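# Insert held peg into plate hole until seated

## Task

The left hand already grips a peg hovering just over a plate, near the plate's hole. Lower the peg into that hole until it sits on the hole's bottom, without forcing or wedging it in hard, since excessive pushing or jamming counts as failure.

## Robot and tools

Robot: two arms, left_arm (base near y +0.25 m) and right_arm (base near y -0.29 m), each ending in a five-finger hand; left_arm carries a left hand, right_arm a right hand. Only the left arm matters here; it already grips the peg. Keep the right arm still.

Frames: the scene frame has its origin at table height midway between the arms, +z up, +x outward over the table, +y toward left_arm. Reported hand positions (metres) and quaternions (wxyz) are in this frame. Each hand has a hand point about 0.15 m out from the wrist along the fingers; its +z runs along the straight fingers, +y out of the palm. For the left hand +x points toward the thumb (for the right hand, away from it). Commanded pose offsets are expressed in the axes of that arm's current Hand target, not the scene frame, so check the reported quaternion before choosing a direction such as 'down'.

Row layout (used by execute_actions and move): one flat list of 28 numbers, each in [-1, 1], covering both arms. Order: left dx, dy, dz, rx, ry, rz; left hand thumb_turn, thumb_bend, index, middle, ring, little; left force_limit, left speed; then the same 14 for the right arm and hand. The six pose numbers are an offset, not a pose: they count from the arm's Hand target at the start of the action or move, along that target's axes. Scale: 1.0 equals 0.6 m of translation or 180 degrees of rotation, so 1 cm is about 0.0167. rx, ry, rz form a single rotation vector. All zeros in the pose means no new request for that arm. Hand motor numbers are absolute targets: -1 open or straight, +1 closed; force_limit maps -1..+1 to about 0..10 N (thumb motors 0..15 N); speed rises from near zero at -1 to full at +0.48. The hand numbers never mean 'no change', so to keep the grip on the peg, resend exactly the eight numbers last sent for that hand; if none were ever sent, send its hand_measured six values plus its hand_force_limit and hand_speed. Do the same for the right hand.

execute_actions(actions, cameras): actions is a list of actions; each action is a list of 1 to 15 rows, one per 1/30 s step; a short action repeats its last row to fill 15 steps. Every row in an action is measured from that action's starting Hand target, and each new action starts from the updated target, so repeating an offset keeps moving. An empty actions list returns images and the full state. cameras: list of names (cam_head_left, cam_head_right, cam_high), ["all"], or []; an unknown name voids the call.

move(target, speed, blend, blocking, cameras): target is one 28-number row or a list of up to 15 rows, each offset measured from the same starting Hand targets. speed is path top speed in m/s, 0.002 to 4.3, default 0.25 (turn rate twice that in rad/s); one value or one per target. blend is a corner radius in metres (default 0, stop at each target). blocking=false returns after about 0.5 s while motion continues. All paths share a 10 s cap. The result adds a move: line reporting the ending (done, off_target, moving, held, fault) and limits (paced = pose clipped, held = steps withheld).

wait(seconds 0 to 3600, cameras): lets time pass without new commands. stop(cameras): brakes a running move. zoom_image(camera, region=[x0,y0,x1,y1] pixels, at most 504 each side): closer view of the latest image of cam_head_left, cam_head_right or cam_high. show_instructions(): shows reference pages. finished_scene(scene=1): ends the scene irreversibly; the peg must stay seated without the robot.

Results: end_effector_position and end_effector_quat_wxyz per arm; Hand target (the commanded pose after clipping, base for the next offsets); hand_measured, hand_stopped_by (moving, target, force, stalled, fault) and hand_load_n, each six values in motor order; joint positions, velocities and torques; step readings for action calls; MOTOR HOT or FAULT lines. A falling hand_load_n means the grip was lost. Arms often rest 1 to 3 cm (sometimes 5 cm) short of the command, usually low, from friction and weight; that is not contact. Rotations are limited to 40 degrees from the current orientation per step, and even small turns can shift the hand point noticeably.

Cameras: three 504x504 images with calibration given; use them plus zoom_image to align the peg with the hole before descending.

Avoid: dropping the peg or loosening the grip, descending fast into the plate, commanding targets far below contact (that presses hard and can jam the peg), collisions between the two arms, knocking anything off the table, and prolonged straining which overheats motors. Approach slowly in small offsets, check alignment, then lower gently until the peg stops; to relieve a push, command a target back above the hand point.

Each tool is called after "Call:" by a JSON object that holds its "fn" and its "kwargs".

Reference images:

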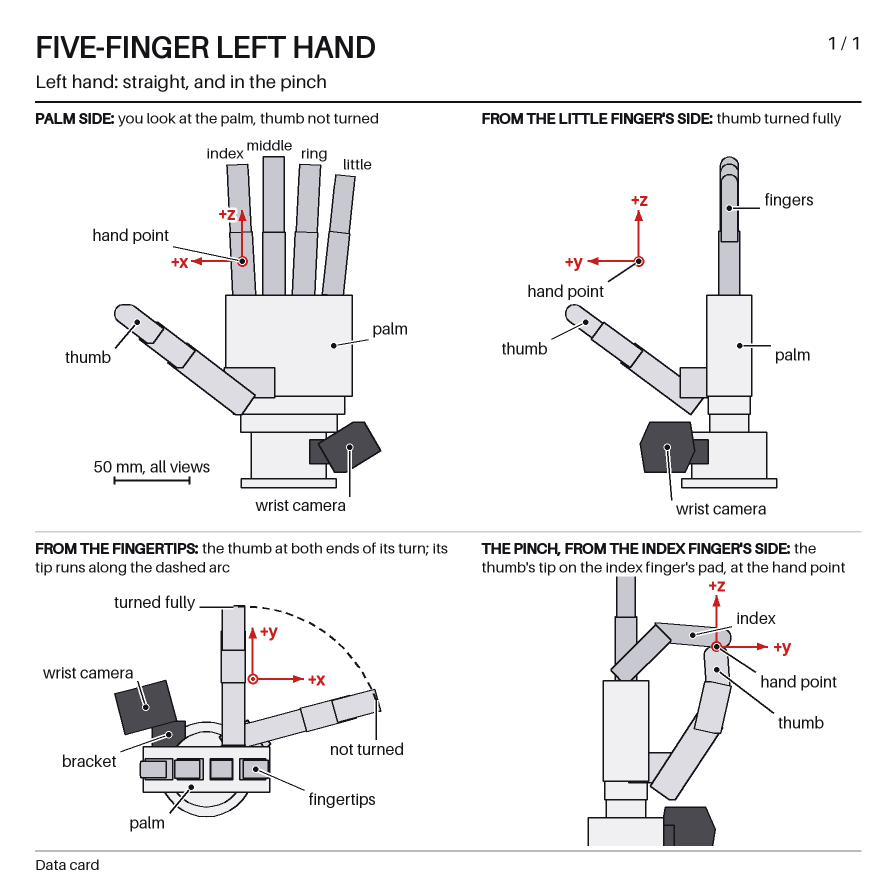

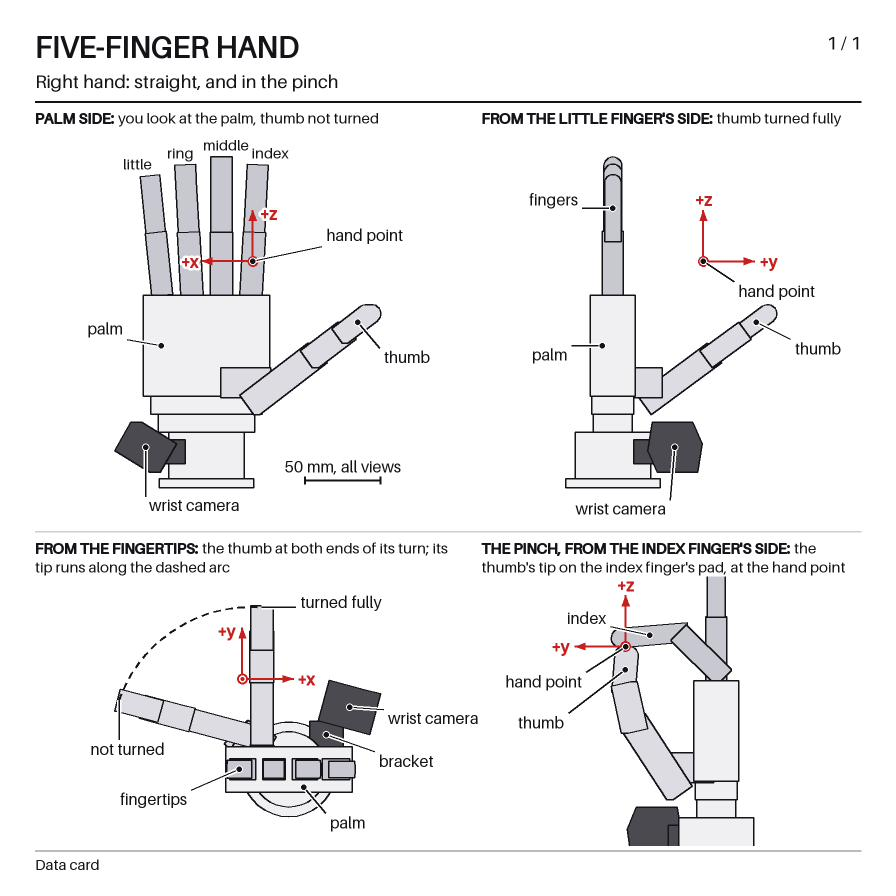

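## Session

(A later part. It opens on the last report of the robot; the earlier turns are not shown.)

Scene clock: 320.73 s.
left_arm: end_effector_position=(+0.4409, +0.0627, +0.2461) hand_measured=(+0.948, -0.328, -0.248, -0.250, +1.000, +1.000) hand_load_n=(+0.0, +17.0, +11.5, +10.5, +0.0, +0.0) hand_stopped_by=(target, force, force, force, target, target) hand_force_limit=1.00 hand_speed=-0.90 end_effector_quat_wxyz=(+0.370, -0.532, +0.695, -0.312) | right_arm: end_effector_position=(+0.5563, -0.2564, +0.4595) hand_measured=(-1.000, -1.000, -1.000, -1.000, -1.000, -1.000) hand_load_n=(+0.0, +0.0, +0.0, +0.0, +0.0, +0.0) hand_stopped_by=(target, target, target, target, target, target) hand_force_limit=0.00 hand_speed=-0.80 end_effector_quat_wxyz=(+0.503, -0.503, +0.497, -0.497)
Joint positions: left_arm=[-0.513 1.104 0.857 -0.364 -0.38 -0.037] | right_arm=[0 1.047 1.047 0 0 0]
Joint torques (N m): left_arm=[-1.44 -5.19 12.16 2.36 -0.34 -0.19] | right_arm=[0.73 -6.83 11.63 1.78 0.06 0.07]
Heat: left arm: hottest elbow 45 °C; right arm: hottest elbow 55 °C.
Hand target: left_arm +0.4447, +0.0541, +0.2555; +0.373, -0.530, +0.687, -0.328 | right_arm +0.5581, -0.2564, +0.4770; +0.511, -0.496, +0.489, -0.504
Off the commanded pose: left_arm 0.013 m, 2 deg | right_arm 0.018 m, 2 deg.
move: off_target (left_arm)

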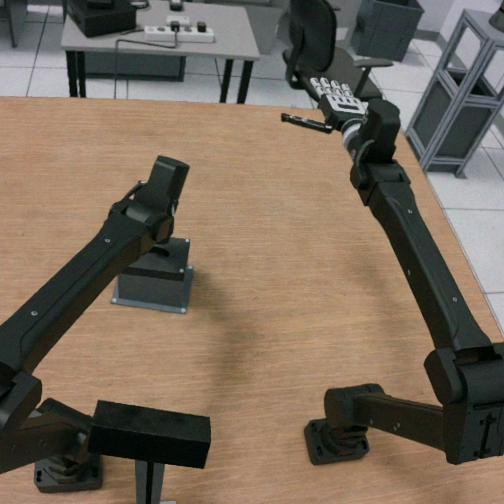

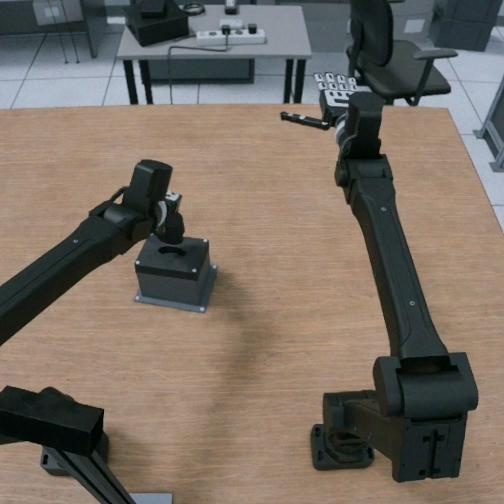

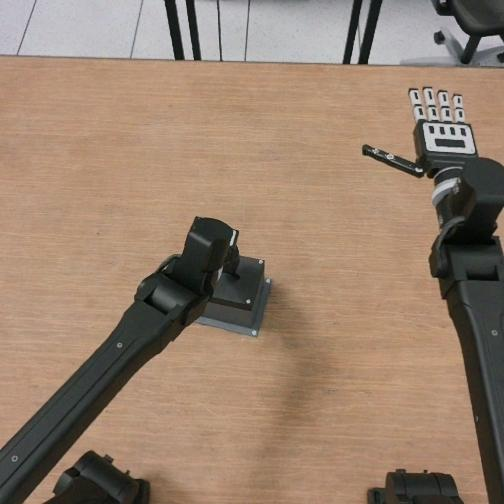

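Call:
{"fn": "move", "kwargs": {"target": [0.01045,0.05358,0.03203,0,0,0,0.948,-0.326,-0.246,-0.248,1,1,1.0,-0.9,0,0,0,0,0,0,-1,-1,-1,-1,-1,-1,0,-0.8], "speed": 0.05, "cameras": ["cam_high","cam_head_right","cam_head_left"]}}

Call:
{"fn": "zoom_image", "kwargs": {"camera": "cam_high", "region": [215, 250, 250, 290]}}

Call:
{"fn": "zoom_image", "kwargs": {"camera": "cam_head_right", "region": [150, 225, 195, 265]}}

Call:
{"fn": "zoom_image", "kwargs": {"camera": "cam_head_left", "region": [140, 225, 180, 265]}}

Scene clock: 335.43 s.
left_arm: end_effector_position=(+0.4406, +0.0628, +0.2089) hand_measured=(+0.948, -0.328, -0.248, -0.250, +1.000, +1.000) hand_load_n=(+0.0, +17.0, +11.5, +10.5, +0.0, +0.0) hand_stopped_by=(target, force, force, force, target, target) hand_force_limit=1.00 hand_speed=-0.90 end_effector_quat_wxyz=(+0.370, -0.532, +0.695, -0.312) | right_arm: end_effector_position=(+0.5563, -0.2564, +0.4595) hand_measured=(-1.000, -1.000, -1.000, -1.000, -1.000, -1.000) hand_load_n=(+0.0, +0.0, +0.0, +0.0, +0.0, +0.0) hand_stopped_by=(target, target, target, target, target, target) hand_force_limit=0.00 hand_speed=-0.80 end_effector_quat_wxyz=(+0.503, -0.503, +0.497, -0.497)
Joint positions: left_arm=[-0.513 1.137 0.778 -0.251 -0.38 -0.038] | right_arm=[0 1.047 1.047 0 0 0]
Joint torques (N m): left_arm=[-1.55 -5.19 11.81 2.35 -0.33 -0.19] | right_arm=[0.73 -6.71 11.59 1.77 0.06 0.07]
Heat: left arm: hottest elbow 45 °C; right arm: hottest elbow 55 °C.
Hand target: left_arm +0.4448, +0.0539, +0.2176; +0.373, -0.530, +0.687, -0.328 | right_arm +0.5581, -0.2564, +0.4770; +0.511, -0.496, +0.489, -0.504
Off the commanded pose: left_arm 0.013 m, 2 deg | right_arm 0.018 m, 2 deg.
move: off_target (left_arm)

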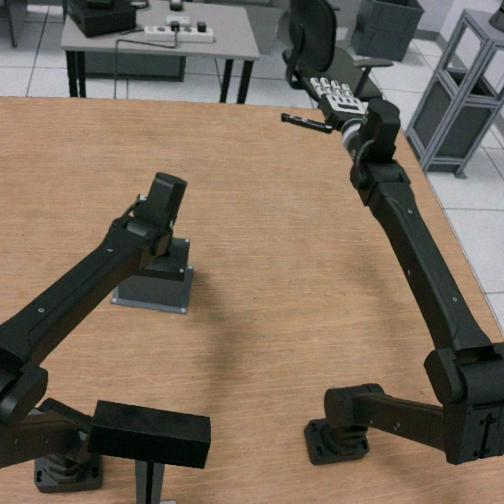

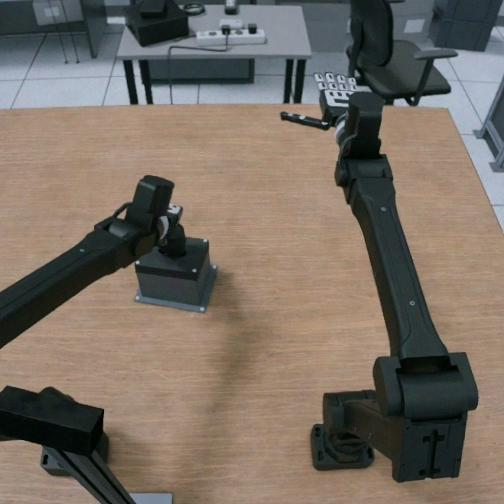

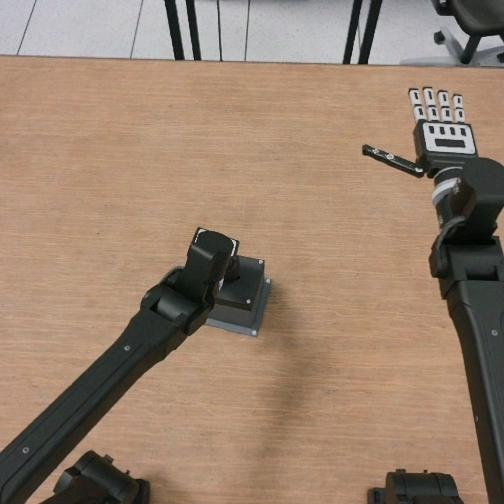

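Scaled by 12.600.

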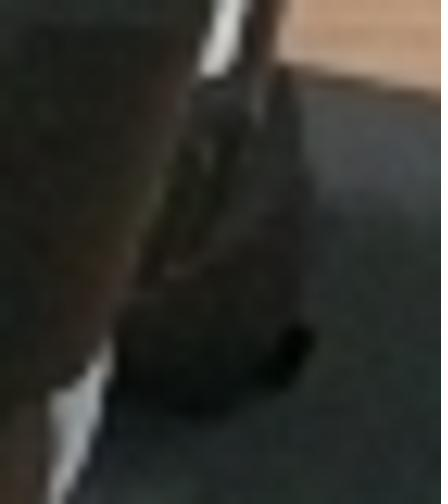

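Scaled by 11.200.

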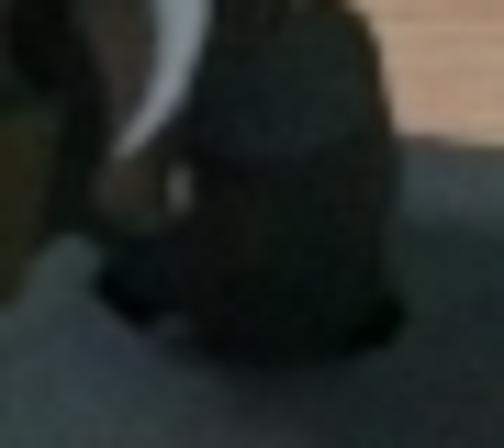

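Scaled by 12.600.

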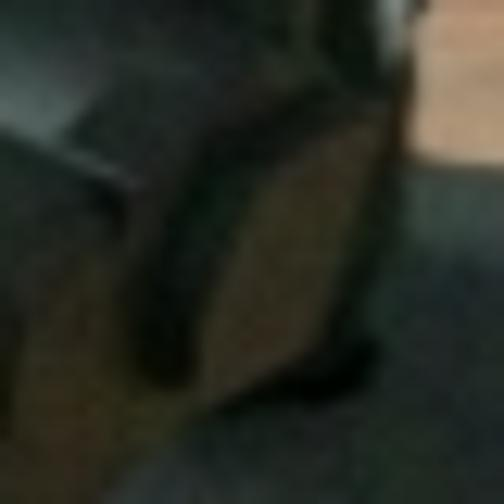

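Call:
{"fn": "move", "kwargs": {"target": [0.00275,0.0141,0.00843,0,0,0,0.948,-0.326,-0.246,-0.248,1,1,1.0,-0.9,0,0,0,0,0,0,-1,-1,-1,-1,-1,-1,0,-0.8], "speed": 0.02, "cameras": ["cam_high","cam_head_right","cam_head_left"]}}

Call:
{"fn": "zoom_image", "kwargs": {"camera": "cam_high", "region": [215, 250, 250, 290]}}

Call:
{"fn": "zoom_image", "kwargs": {"camera": "cam_head_right", "region": [150, 225, 195, 265]}}

Scene clock: 338.80 s.
left_arm: end_effector_position=(+0.4409, +0.0628, +0.2000) hand_measured=(+0.948, -0.328, -0.248, -0.250, +1.000, +1.000) hand_load_n=(+0.5, +17.0, +11.5, +10.5, +0.0, +0.0) hand_stopped_by=(target, force, force, force, target, target) hand_force_limit=1.00 hand_speed=-0.90 end_effector_quat_wxyz=(+0.370, -0.532, +0.694, -0.313) | right_arm: end_effector_position=(+0.5563, -0.2564, +0.4595) hand_measured=(-1.000, -1.000, -1.000, -1.000, -1.000, -1.000) hand_load_n=(+0.0, +0.0, -0.5, +0.0, +0.0, +0.0) hand_stopped_by=(target, target, target, target, target, target) hand_force_limit=0.00 hand_speed=-0.80 end_effector_quat_wxyz=(+0.503, -0.503, +0.497, -0.497)
Joint positions: left_arm=[-0.513 1.147 0.759 -0.219 -0.38 -0.038] | right_arm=[0 1.047 1.047 0 0 0]
Joint torques (N m): left_arm=[-1.49 -5.25 11.64 2.36 -0.35 -0.19] | right_arm=[0.62 -6.77 11.6 1.83 0.06 0.08]
Heat: left arm: hottest elbow 44 °C; right arm: hottest elbow 55 °C.
Hand target: left_arm +0.4448, +0.0540, +0.2076; +0.373, -0.530, +0.687, -0.328 | right_arm +0.5581, -0.2564, +0.4770; +0.511, -0.496, +0.489, -0.504
Off the commanded pose: left_arm 0.012 m, 2 deg | right_arm 0.018 m, 2 deg.
move: off_target (left_arm)

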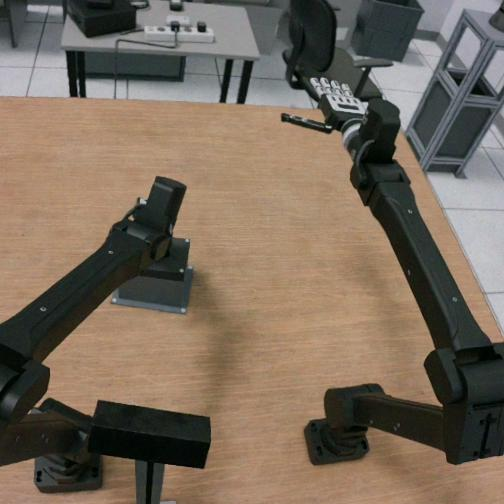

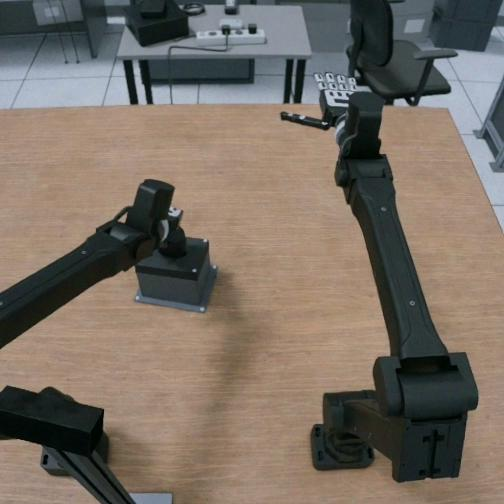

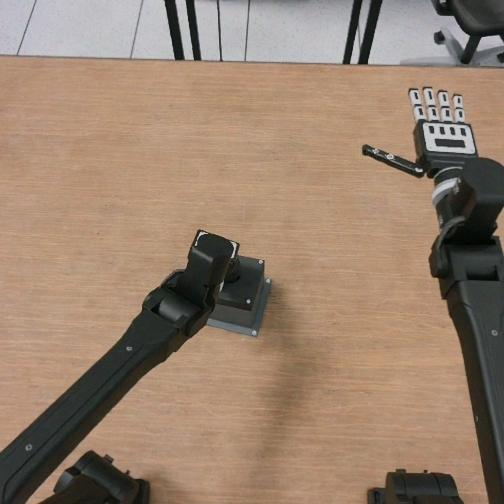

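Scaled by 12.600.

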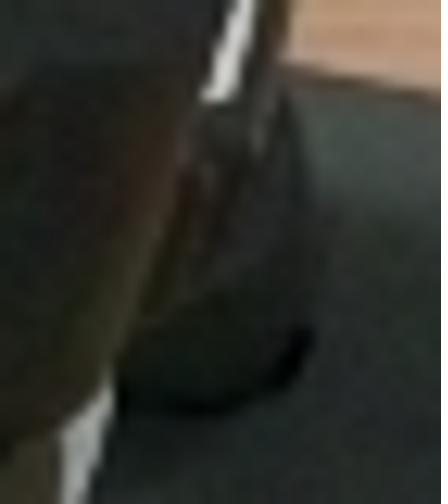

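Scaled by 11.200.

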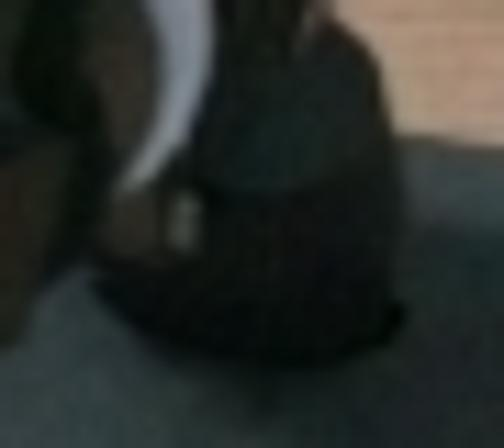

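Call:
{"fn": "move", "kwargs": {"target": [0.00275,0.0141,0.00843,0,0,0,0.948,-0.326,-0.246,-0.248,1,1,1.0,-0.9,0,0,0,0,0,0,-1,-1,-1,-1,-1,-1,0,-0.8], "speed": 0.02, "cameras": ["cam_high","cam_head_right","cam_head_left"]}}

Call:
{"fn": "zoom_image", "kwargs": {"camera": "cam_high", "region": [215, 250, 250, 290]}}

Call:
{"fn": "zoom_image", "kwargs": {"camera": "cam_head_right", "region": [150, 225, 195, 265]}}

Scene clock: 341.60 s.
left_arm: end_effector_position=(+0.4416, +0.0619, +0.1951) hand_measured=(+0.948, -0.328, -0.248, -0.250, +1.000, +1.000) hand_load_n=(+0.0, +16.5, +10.0, +10.5, +0.5, +0.0) hand_stopped_by=(target, force, force, force, target, target) hand_force_limit=1.00 hand_speed=-0.90 end_effector_quat_wxyz=(+0.371, -0.532, +0.692, -0.316) | right_arm: end_effector_position=(+0.5563, -0.2564, +0.4595) hand_measured=(-1.000, -1.000, -1.000, -1.000, -1.000, -1.000) hand_load_n=(+0.0, +0.0, +0.0, +0.0, +0.0, +0.0) hand_stopped_by=(target, target, target, target, target, target) hand_force_limit=0.00 hand_speed=-0.80 end_effector_quat_wxyz=(+0.503, -0.503, +0.497, -0.497)
Joint positions: left_arm=[-0.514 1.154 0.746 -0.192 -0.38 -0.038] | right_arm=[0 1.047 1.047 0 0 0]
Joint torques (N m): left_arm=[-1.44 -4.72 11.04 2.56 -0.34 -0.19] | right_arm=[0.73 -6.77 11.63 1.8 0.06 0.07]
Heat: left arm: hottest elbow 44 °C; right arm: hottest elbow 55 °C.
Hand target: left_arm +0.4447, +0.0539, +0.1975; +0.373, -0.530, +0.687, -0.328 | right_arm +0.5581, -0.2564, +0.4770; +0.511, -0.496, +0.489, -0.504
Off the commanded pose: left_arm 0.009 m, 2 deg | right_arm 0.018 m, 2 deg.
move: done

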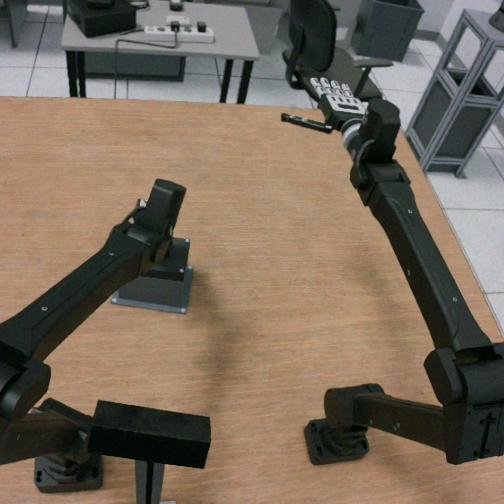

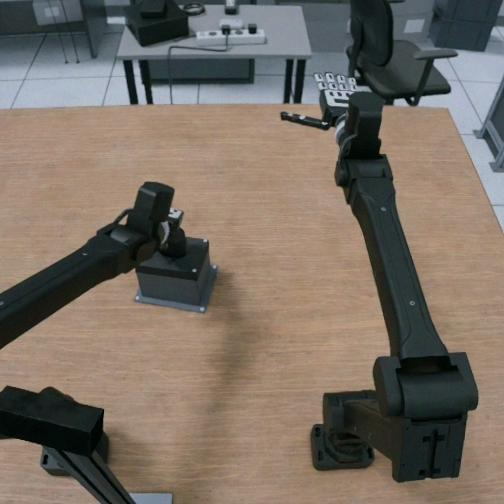

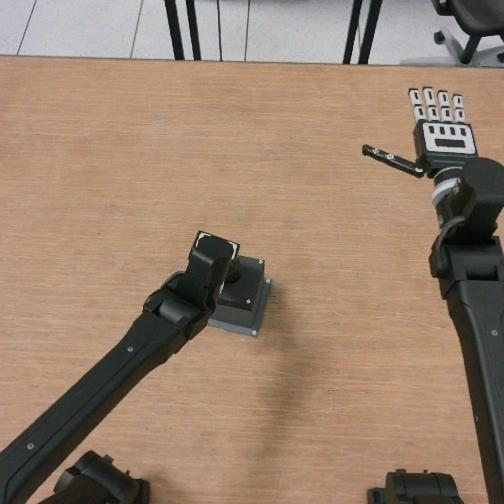

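Scaled by 12.600.

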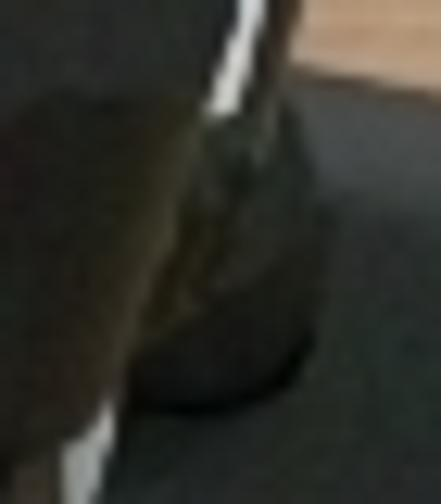

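Scaled by 11.200.

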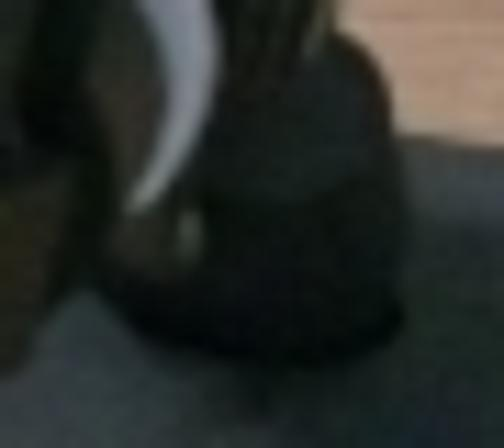

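Call:
{"fn": "move", "kwargs": {"target": [[-0.01238,-0.06345,-0.03794,0,0,0,0.948,-0.326,-0.246,-0.248,1,1,1.0,-0.9,0,0,0,0,0,0,-1,-1,-1,-1,-1,-1,0,-0.8],[-0.00277,-0.0153,-0.01298,0,0,0,0.948,-0.326,-0.246,-0.248,1,1,1.0,-0.9,0,0,0,0,0,0,-1,-1,-1,-1,-1,-1,0,-0.8],[0.00053,0.00161,-0.00287,0,0,0,0.948,-0.326,-0.246,-0.248,1,1,1.0,-0.9,0,0,0,0,0,0,-1,-1,-1,-1,-1,-1,0,-0.8]], "speed": [0.06,0.05,0.02], "cameras": ["cam_high","cam_head_right","cam_head_left"]}}

Call:
{"fn": "zoom_image", "kwargs": {"camera": "cam_high", "region": [220, 262, 245, 287]}}

Call:
{"fn": "zoom_image", "kwargs": {"camera": "cam_head_right", "region": [155, 235, 190, 265]}}

Scene clock: 354.43 s.
left_arm: end_effector_position=(+0.4395, +0.0627, +0.1916) hand_measured=(+0.948, -0.328, -0.248, -0.250, +1.000, +1.000) hand_load_n=(+0.0, +17.0, +11.5, +10.5, +0.0, +0.0) hand_stopped_by=(target, force, force, force, target, target) hand_force_limit=1.00 hand_speed=-0.90 end_effector_quat_wxyz=(+0.369, -0.537, +0.690, -0.316) | right_arm: end_effector_position=(+0.5563, -0.2564, +0.4595) hand_measured=(-1.000, -1.000, -1.000, -1.000, -1.000, -1.000) hand_load_n=(+0.0, +0.0, -0.5, +0.0, +0.0, +0.0) hand_stopped_by=(target, target, target, target, target, target) hand_force_limit=0.00 hand_speed=-0.80 end_effector_quat_wxyz=(+0.503, -0.503, +0.497, -0.497)
Joint positions: left_arm=[-0.514 1.153 0.738 -0.19 -0.383 -0.05] | right_arm=[0 1.047 1.047 0 0 0]
Joint torques (N m): left_arm=[-1.73 -5.01 11.38 2.4 -0.34 -0.07] | right_arm=[0.79 -6.83 11.63 1.81 0.07 0.08]
Heat: left arm: hottest elbow 44 °C; right arm: hottest elbow 55 °C.
Hand target: left_arm +0.4427, +0.0540, +0.1975; +0.373, -0.530, +0.687, -0.328 | right_arm +0.5581, -0.2564, +0.4770; +0.511, -0.496, +0.489, -0.504
Off the commanded pose: left_arm 0.011 m, 2 deg | right_arm 0.018 m, 2 deg.
move: off_target (left_arm)

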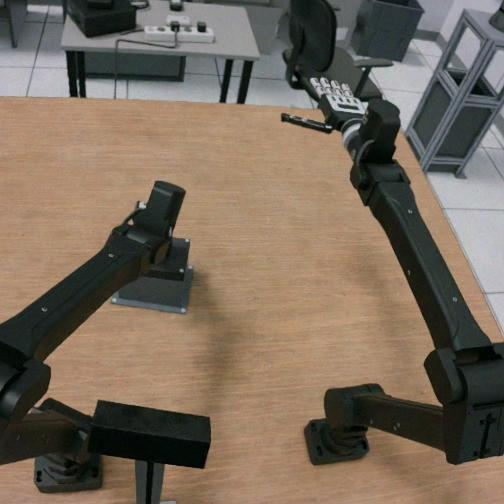

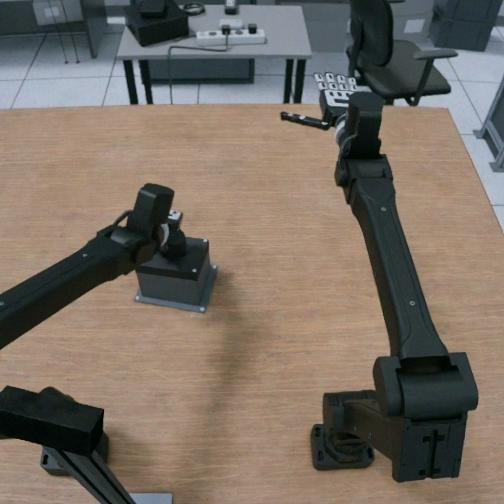

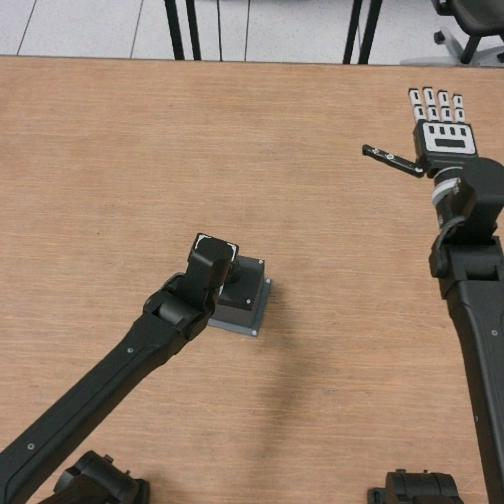

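Scaled by 20.160.

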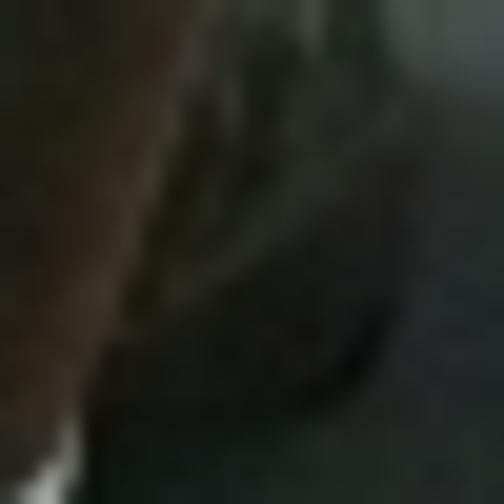

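Scaled by 14.400.

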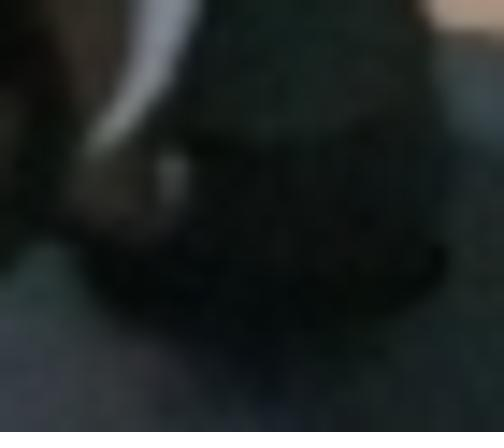

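Call:
{"fn": "move", "kwargs": {"target": [0.0022,0.01128,0.00674,0,0,0,0.948,-0.326,-0.246,-0.248,1,1,1.0,-0.9,0,0,0,0,0,0,-1,-1,-1,-1,-1,-1,0,-0.8], "speed": 0.02, "cameras": ["cam_high","cam_head_right","cam_head_left"]}}

Call:
{"fn": "zoom_image", "kwargs": {"camera": "cam_high", "region": [210, 250, 250, 290]}}

Call:
{"fn": "zoom_image", "kwargs": {"camera": "cam_head_right", "region": [150, 225, 195, 265]}}

Scene clock: 358.17 s.
left_arm: end_effector_position=(+0.4398, +0.0614, +0.1880) hand_measured=(+0.948, -0.328, -0.248, -0.250, +1.000, +1.000) hand_load_n=(+0.5, +16.0, +11.5, +9.5, +0.0, +0.0) hand_stopped_by=(target, force, force, force, target, target) hand_force_limit=1.00 hand_speed=-0.90 end_effector_quat_wxyz=(+0.371, -0.535, +0.688, -0.319) | right_arm: end_effector_position=(+0.5563, -0.2564, +0.4595) hand_measured=(-1.000, -1.000, -1.000, -1.000, -1.000, -1.000) hand_load_n=(-0.5, +0.0, +0.0, +0.0, +0.0, +0.0) hand_stopped_by=(target, target, target, target, target, target) hand_force_limit=0.00 hand_speed=-0.80 end_effector_quat_wxyz=(+0.503, -0.503, +0.497, -0.497)
Joint positions: left_arm=[-0.517 1.157 0.726 -0.166 -0.383 -0.05] | right_arm=[0 1.047 1.047 0 0 0]
Joint torques (N m): left_arm=[-1.55 -4.54 11.04 2.45 -0.32 -0.08] | right_arm=[0.5 -6.83 11.59 1.78 0.06 0.07]
Heat: left arm: hottest elbow 44 °C; right arm: hottest elbow 55 °C.
Hand target: left_arm +0.4427, +0.0538, +0.1895; +0.373, -0.530, +0.687, -0.328 | right_arm +0.5581, -0.2564, +0.4770; +0.511, -0.496, +0.489, -0.504
Off the commanded pose: left_arm 0.008 m, 1 deg | right_arm 0.018 m, 2 deg.
move: done

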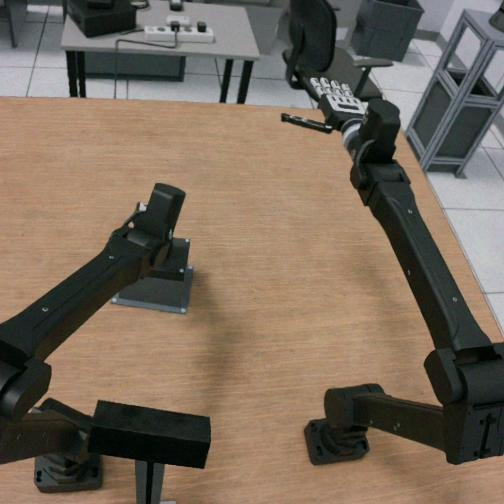

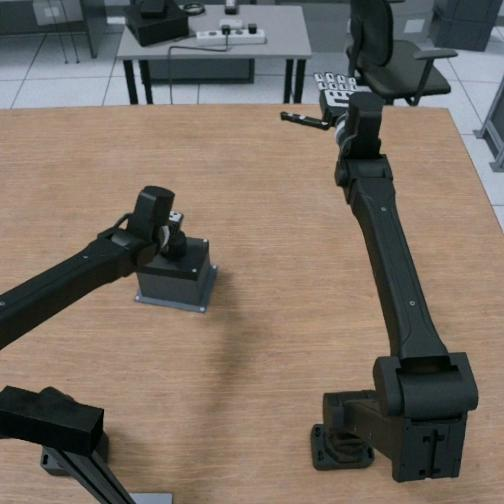

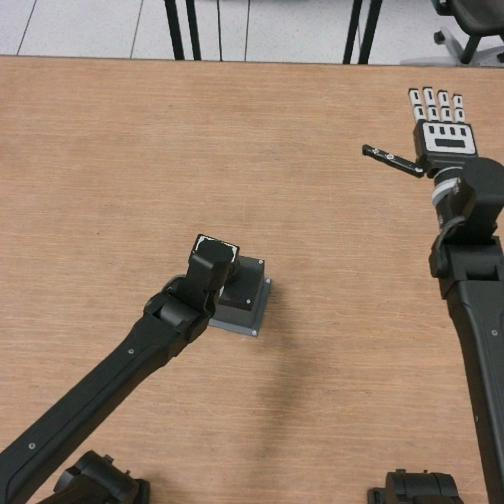

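Scaled by 12.600.

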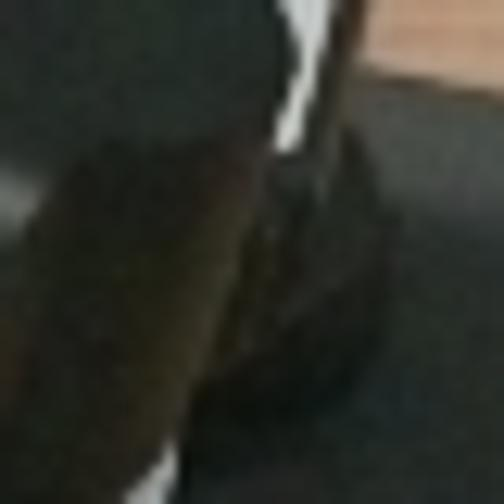

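Scaled by 11.200.

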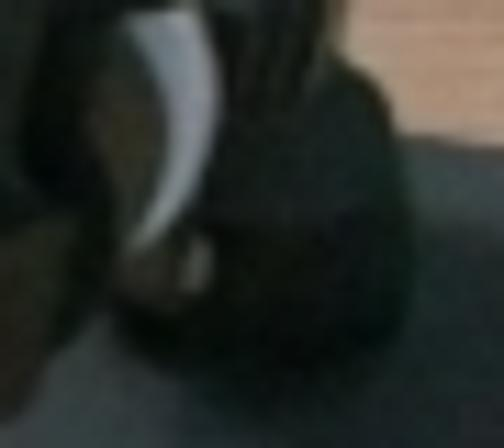

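Call:
{"fn": "execute_actions", "kwargs": {"actions": [[[0.00083,0.00423,0.00253,0,0,0,0.948,-0.326,-0.246,-0.248,1,1,1.0,-0.9,0,0,0,0,0,0,-1,-1,-1,-1,-1,-1,0,-0.8]],[[-0.00053,-0.00161,0.00287,0,0,0,0.948,-0.326,-0.246,-0.248,1,1,1.0,-0.9,0,0,0,0,0,0,-1,-1,-1,-1,-1,-1,0,-0.8]],[[-0.00271,0.00235,-0.00305,0,0,0,0.948,-0.326,-0.246,-0.248,1,1,1.0,-0.9,0,0,0,0,0,0,-1,-1,-1,-1,-1,-1,0,-0.8]],[[0.00377,0.00087,-0.00269,0,0,0,0.948,-0.326,-0.246,-0.248,1,1,1.0,-0.9,0,0,0,0,0,0,-1,-1,-1,-1,-1,-1,0,-0.8]],[[0.00271,-0.00235,0.00305,0,0,0,0.948,-0.326,-0.246,-0.248,1,1,1.0,-0.9,0,0,0,0,0,0,-1,-1,-1,-1,-1,-1,0,-0.8]],[[-0.00324,0.00074,-0.00018,0,0,0,0.948,-0.326,-0.246,-0.248,1,1,1.0,-0.9,0,0,0,0,0,0,-1,-1,-1,-1,-1,-1,0,-0.8]]], "cameras": ["cam_high","cam_head_right","cam_head_left"]}}

Scene clock: 368.67 s.
left_arm: end_effector_position=(+0.4407, +0.0607, +0.1851) hand_measured=(+0.948, -0.328, -0.248, -0.250, +1.000, +1.000) hand_load_n=(+0.0, +14.5, +11.0, +8.5, +0.0, +0.0) hand_stopped_by=(target, force, force, force, target, target) hand_force_limit=1.00 hand_speed=-0.90 end_effector_quat_wxyz=(+0.372, -0.535, +0.688, -0.319) | right_arm: end_effector_position=(+0.5563, -0.2564, +0.4595) hand_measured=(-1.000, -1.000, -1.000, -1.000, -1.000, -1.000) hand_load_n=(-0.5, +0.0, +0.0, +0.0, +0.0, +0.0) hand_stopped_by=(target, target, target, target, target, target) hand_force_limit=0.00 hand_speed=-0.80 end_effector_quat_wxyz=(+0.503, -0.503, +0.497, -0.497)
Joint positions: left_arm=[-0.519 1.164 0.722 -0.153 -0.388 -0.05] | right_arm=[0 1.047 1.047 0 0 0]
Joint torques (N m): left_arm=[-1.26 -4.72 10.89 2.33 -0.12 -0.07] | right_arm=[0.73 -6.83 11.62 1.8 0.06 0.07]
Heat: left arm: hottest elbow 43 °C; right arm: hottest elbow 55 °C.
Hand target: left_arm +0.4428, +0.0540, +0.1866; +0.373, -0.530, +0.687, -0.328 | right_arm +0.5581, -0.2564, +0.4770; +0.511, -0.496, +0.489, -0.504
Off the commanded pose: left_arm 0.007 m, 1 deg | right_arm 0.018 m, 2 deg.
Step readings (end_effector_position of left_arm | right_arm):
0: (+0.4398, +0.0614, +0.1880) | (+0.5563, -0.2564, +0.4595)
1: (+0.4397, +0.0614, +0.1878) | (+0.5563, -0.2564, +0.4595)
2: (+0.4399, +0.0614, +0.1875) | (+0.5563, -0.2564, +0.4595)
4: (+0.4401, +0.0614, +0.1869) | (+0.5563, -0.2564, +0.4595)
8: (+0.4403, +0.0613, +0.1864) | (+0.5563, -0.2564, +0.4595)
15: (+0.4403, +0.0613, +0.1864) | (+0.5563, -0.2564, +0.4595)
16: (+0.4404, +0.0612, +0.1863) | (+0.5563, -0.2564, +0.4595)
17: (+0.4404, +0.0612, +0.1861) | (+0.5563, -0.2564, +0.4595)
19: (+0.4406, +0.0611, +0.1858) | (+0.5563, -0.2564, +0.4595)
23: (+0.4408, +0.0610, +0.1852) | (+0.5563, -0.2564, +0.4595)
30: (+0.4408, +0.0610, +0.1852) | (+0.5563, -0.2564, +0.4595)
31: (+0.4408, +0.0610, +0.1852) | (+0.5563, -0.2564, +0.4595)
32: (+0.4408, +0.0610, +0.1852) | (+0.5563, -0.2564, +0.4595)
34: (+0.4408, +0.0610, +0.1852) | (+0.5563, -0.2564, +0.4595)
38: (+0.4408, +0.0610, +0.1852) | (+0.5563, -0.2564, +0.4595)
45: (+0.4408, +0.0610, +0.1852) | (+0.5563, -0.2564, +0.4595)
46: (+0.4409, +0.0611, +0.1852) | (+0.5563, -0.2564, +0.4595)
47: (+0.4409, +0.0611, +0.1852) | (+0.5563, -0.2564, +0.4595)
49: (+0.4408, +0.0611, +0.1852) | (+0.5563, -0.2564, +0.4595)
53: (+0.4408, +0.0611, +0.1852) | (+0.5563, -0.2564, +0.4595)
60: (+0.4408, +0.0611, +0.1852) | (+0.5563, -0.2564, +0.4595)
61: (+0.4409, +0.0612, +0.1852) | (+0.5563, -0.2564, +0.4595)
62: (+0.4408, +0.0610, +0.1851) | (+0.5563, -0.2564, +0.4595)
64: (+0.4407, +0.0607, +0.1851) | (+0.5563, -0.2564, +0.4595)
68: (+0.4407, +0.0607, +0.1851) | (+0.5563, -0.2564, +0.4595)
75: (+0.4407, +0.0607, +0.1851) | (+0.5563, -0.2564, +0.4595)
76: (+0.4407, +0.0607, +0.1851) | (+0.5563, -0.2564, +0.4595)
77: (+0.4407, +0.0607, +0.1851) | (+0.5563, -0.2564, +0.4595)
79: (+0.4407, +0.0607, +0.1851) | (+0.5563, -0.2564, +0.4595)
83: (+0.4407, +0.0607, +0.1851) | (+0.5563, -0.2564, +0.4595)
90: (+0.4407, +0.0607, +0.1851) | (+0.5563, -0.2564, +0.4595)

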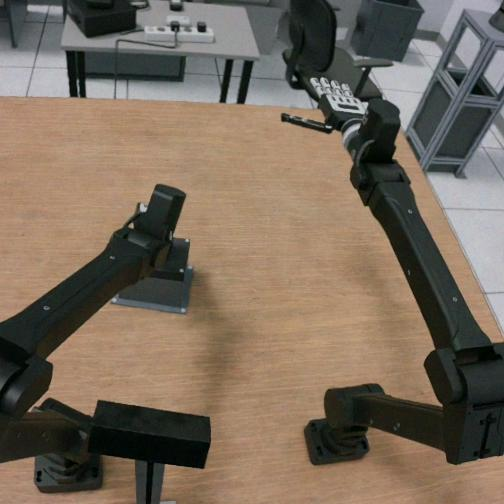

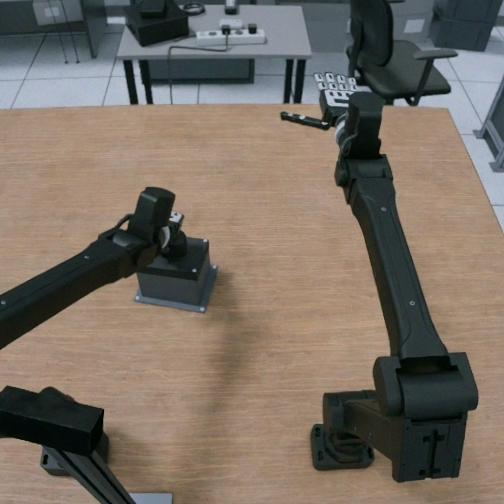

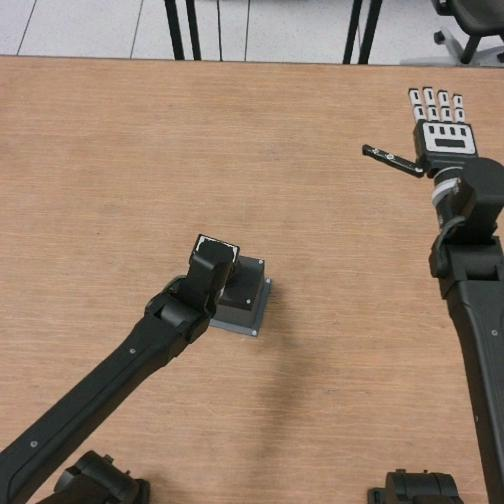

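Call:
{"fn": "execute_actions", "kwargs": {"actions": [[[0.0007,0.0035,0.0021,0,0,0,0.948,-0.326,-0.246,-0.248,1,1,1.0,-0.9,0,0,0,0,0,0,-1,-1,-1,-1,-1,-1,0,-0.8],[0.0014,0.00705,0.0042,0,0,0,0.948,-0.326,-0.246,-0.248,1,1,1.0,-0.9,0,0,0,0,0,0,-1,-1,-1,-1,-1,-1,0,-0.8]]], "cameras": ["cam_high","cam_head_right","cam_head_left"]}}

Call:
{"fn": "zoom_image", "kwargs": {"camera": "cam_high", "region": [205, 240, 250, 290]}}

Call:
{"fn": "zoom_image", "kwargs": {"camera": "cam_head_right", "region": [145, 220, 195, 270]}}

Call:
{"fn": "zoom_image", "kwargs": {"camera": "cam_head_left", "region": [135, 220, 185, 270]}}

Scene clock: 372.03 s.
left_arm: end_effector_position=(+0.4409, +0.0606, +0.1839) hand_measured=(+0.948, -0.328, -0.248, -0.250, +1.000, +1.000) hand_load_n=(+0.0, +14.0, +10.5, +8.0, +0.0, +0.0) hand_stopped_by=(target, force, force, force, target, target) hand_force_limit=1.00 hand_speed=-0.90 end_effector_quat_wxyz=(+0.373, -0.535, +0.686, -0.322) | right_arm: end_effector_position=(+0.5563, -0.2564, +0.4595) hand_measured=(-1.000, -1.000, -1.000, -1.000, -1.000, -1.000) hand_load_n=(+0.0, +0.0, +0.0, -0.5, +0.0, +0.0) hand_stopped_by=(target, target, target, target, target, target) hand_force_limit=0.00 hand_speed=-0.80 end_effector_quat_wxyz=(+0.503, -0.503, +0.497, -0.497)
Joint positions: left_arm=[-0.519 1.165 0.715 -0.138 -0.388 -0.05] | right_arm=[0 1.047 1.047 0 0 0]
Joint torques (N m): left_arm=[-1.32 -4.25 10.7 2.41 -0.12 -0.07] | right_arm=[0.67 -6.83 11.6 1.8 0.06 0.07]
Heat: left arm: hottest elbow 43 °C; right arm: hottest elbow 56 °C.
Hand target: left_arm +0.4427, +0.0540, +0.1814; +0.373, -0.530, +0.687, -0.328 | right_arm +0.5581, -0.2564, +0.4770; +0.511, -0.496, +0.489, -0.504
Off the commanded pose: left_arm 0.007 m, 1 deg | right_arm 0.018 m, 2 deg.
Step readings (end_effector_position of left_arm | right_arm):
0: (+0.4407, +0.0607, +0.1851) | (+0.5563, -0.2564, +0.4595)
1: (+0.4407, +0.0607, +0.1851) | (+0.5563, -0.2564, +0.4595)
2: (+0.4407, +0.0607, +0.1847) | (+0.5563, -0.2564, +0.4595)
4: (+0.4409, +0.0606, +0.1841) | (+0.5563, -0.2564, +0.4595)
8: (+0.4410, +0.0605, +0.1840) | (+0.5563, -0.2564, +0.4595)
15: (+0.4409, +0.0606, +0.1839) | (+0.5563, -0.2564, +0.4595)

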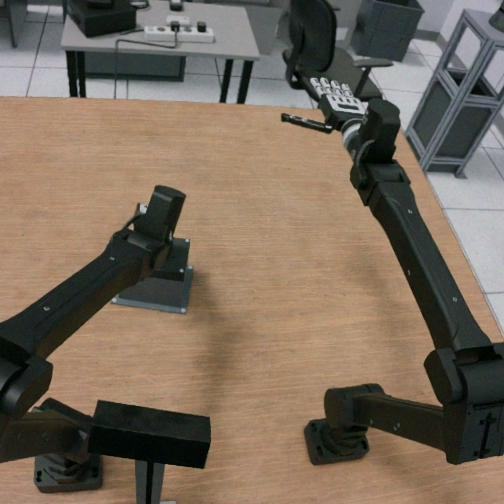

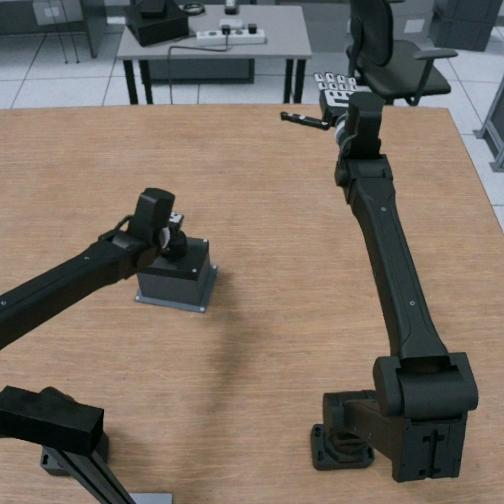

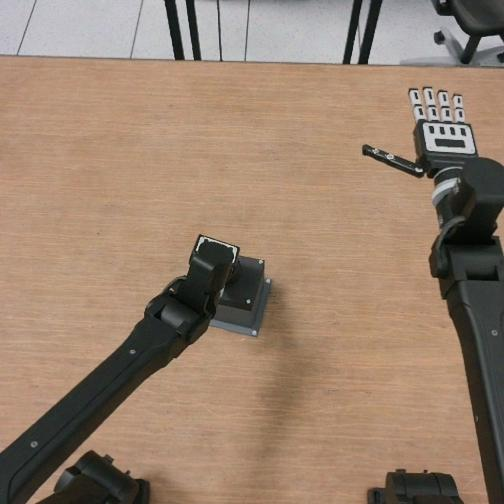

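Scaled by 10.080.

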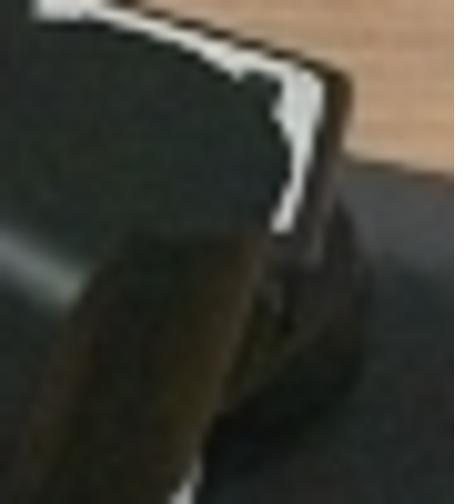

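Scaled by 10.080.

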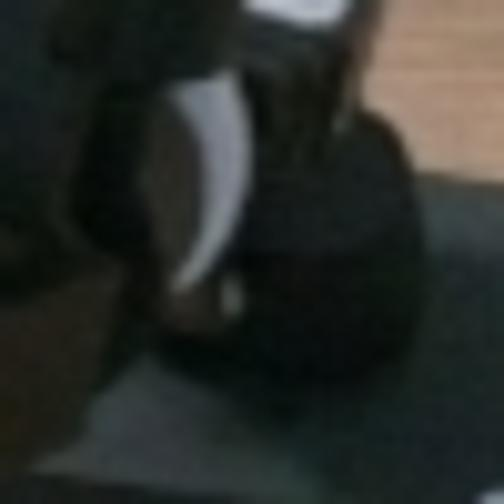

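Scaled by 10.080.

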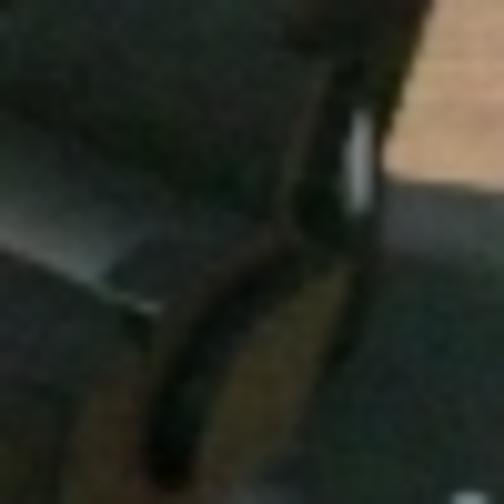

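Call:
{"fn": "execute_actions", "kwargs": {"actions": [[[0.0014,-0.00095,0.0012,0.0036,0.0008,-0.0024,0.948,-0.326,-0.246,-0.248,1,1,1.0,-0.9,0,0,0,0,0,0,-1,-1,-1,-1,-1,-1,0,-0.8],[0.00285,-0.00195,0.00233,0.00716,0.0015,-0.00485,0.948,-0.326,-0.246,-0.248,1,1,1.0,-0.9,0,0,0,0,0,0,-1,-1,-1,-1,-1,-1,0,-0.8]],[[0,0,0,0,0,0,0.948,-0.326,-0.246,-0.248,1,1,1.0,-0.9,0,0,0,0,0,0,-1,-1,-1,-1,-1,-1,0,-0.8]]], "cameras": []}}

Scene clock: 382.80 s.
left_arm: end_effector_position=(+0.4417, +0.0601, +0.1818) hand_measured=(+0.948, -0.328, -0.248, -0.250, +1.000, +1.000) hand_load_n=(+0.0, +13.5, +10.0, +7.0, +0.0, +0.0) hand_stopped_by=(target, force, force, force, target, target) hand_force_limit=1.00 hand_speed=-0.90 end_effector_quat_wxyz=(+0.376, -0.534, +0.682, -0.330) | right_arm: end_effector_position=(+0.5563, -0.2564, +0.4595) hand_measured=(-1.000, -1.000, -1.000, -1.000, -1.000, -1.000) hand_load_n=(-0.5, +0.0, +0.0, -0.5, +0.0, +0.0) hand_stopped_by=(target, target, target, target, target, target) hand_force_limit=0.00 hand_speed=-0.80 end_effector_quat_wxyz=(+0.503, -0.503, +0.497, -0.497)
Joint positions: left_arm=[-0.519 1.165 0.698 -0.103 -0.388 -0.05] | right_arm=[0 1.047 1.047 0 0 0]
Joint torques (N m): left_arm=[-1.32 -4.31 10.77 2.54 0.03 -0.13] | right_arm=[0.62 -6.71 11.6 1.81 0.07 0.07]
Heat: left arm: hottest elbow 43 °C; right arm: hottest elbow 56 °C.
Hand target: left_arm +0.4443, +0.0519, +0.1816; +0.375, -0.531, +0.680, -0.340 | right_arm +0.5581, -0.2564, +0.4770; +0.511, -0.496, +0.489, -0.504
Off the commanded pose: left_arm 0.009 m, 1 deg | right_arm 0.018 m, 2 deg.
Step readings (end_effector_position of left_arm | right_arm):
0: (+0.4409, +0.0606, +0.1839) | (+0.5563, -0.2564, +0.4595)
1: (+0.4411, +0.0605, +0.1839) | (+0.5563, -0.2564, +0.4595)
2: (+0.4413, +0.0603, +0.1835) | (+0.5563, -0.2564, +0.4595)
4: (+0.4416, +0.0602, +0.1824) | (+0.5563, -0.2564, +0.4595)
8: (+0.4416, +0.0602, +0.1817) | (+0.5563, -0.2564, +0.4595)
15: (+0.4417, +0.0601, +0.1818) | (+0.5563, -0.2564, +0.4595)
16: (+0.4417, +0.0601, +0.1818) | (+0.5563, -0.2564, +0.4595)
17: (+0.4417, +0.0601, +0.1818) | (+0.5563, -0.2564, +0.4595)
19: (+0.4417, +0.0601, +0.1818) | (+0.5563, -0.2564, +0.4595)
23: (+0.4417, +0.0601, +0.1818) | (+0.5563, -0.2564, +0.4595)
30: (+0.4417, +0.0601, +0.1818) | (+0.5563, -0.2564, +0.4595)


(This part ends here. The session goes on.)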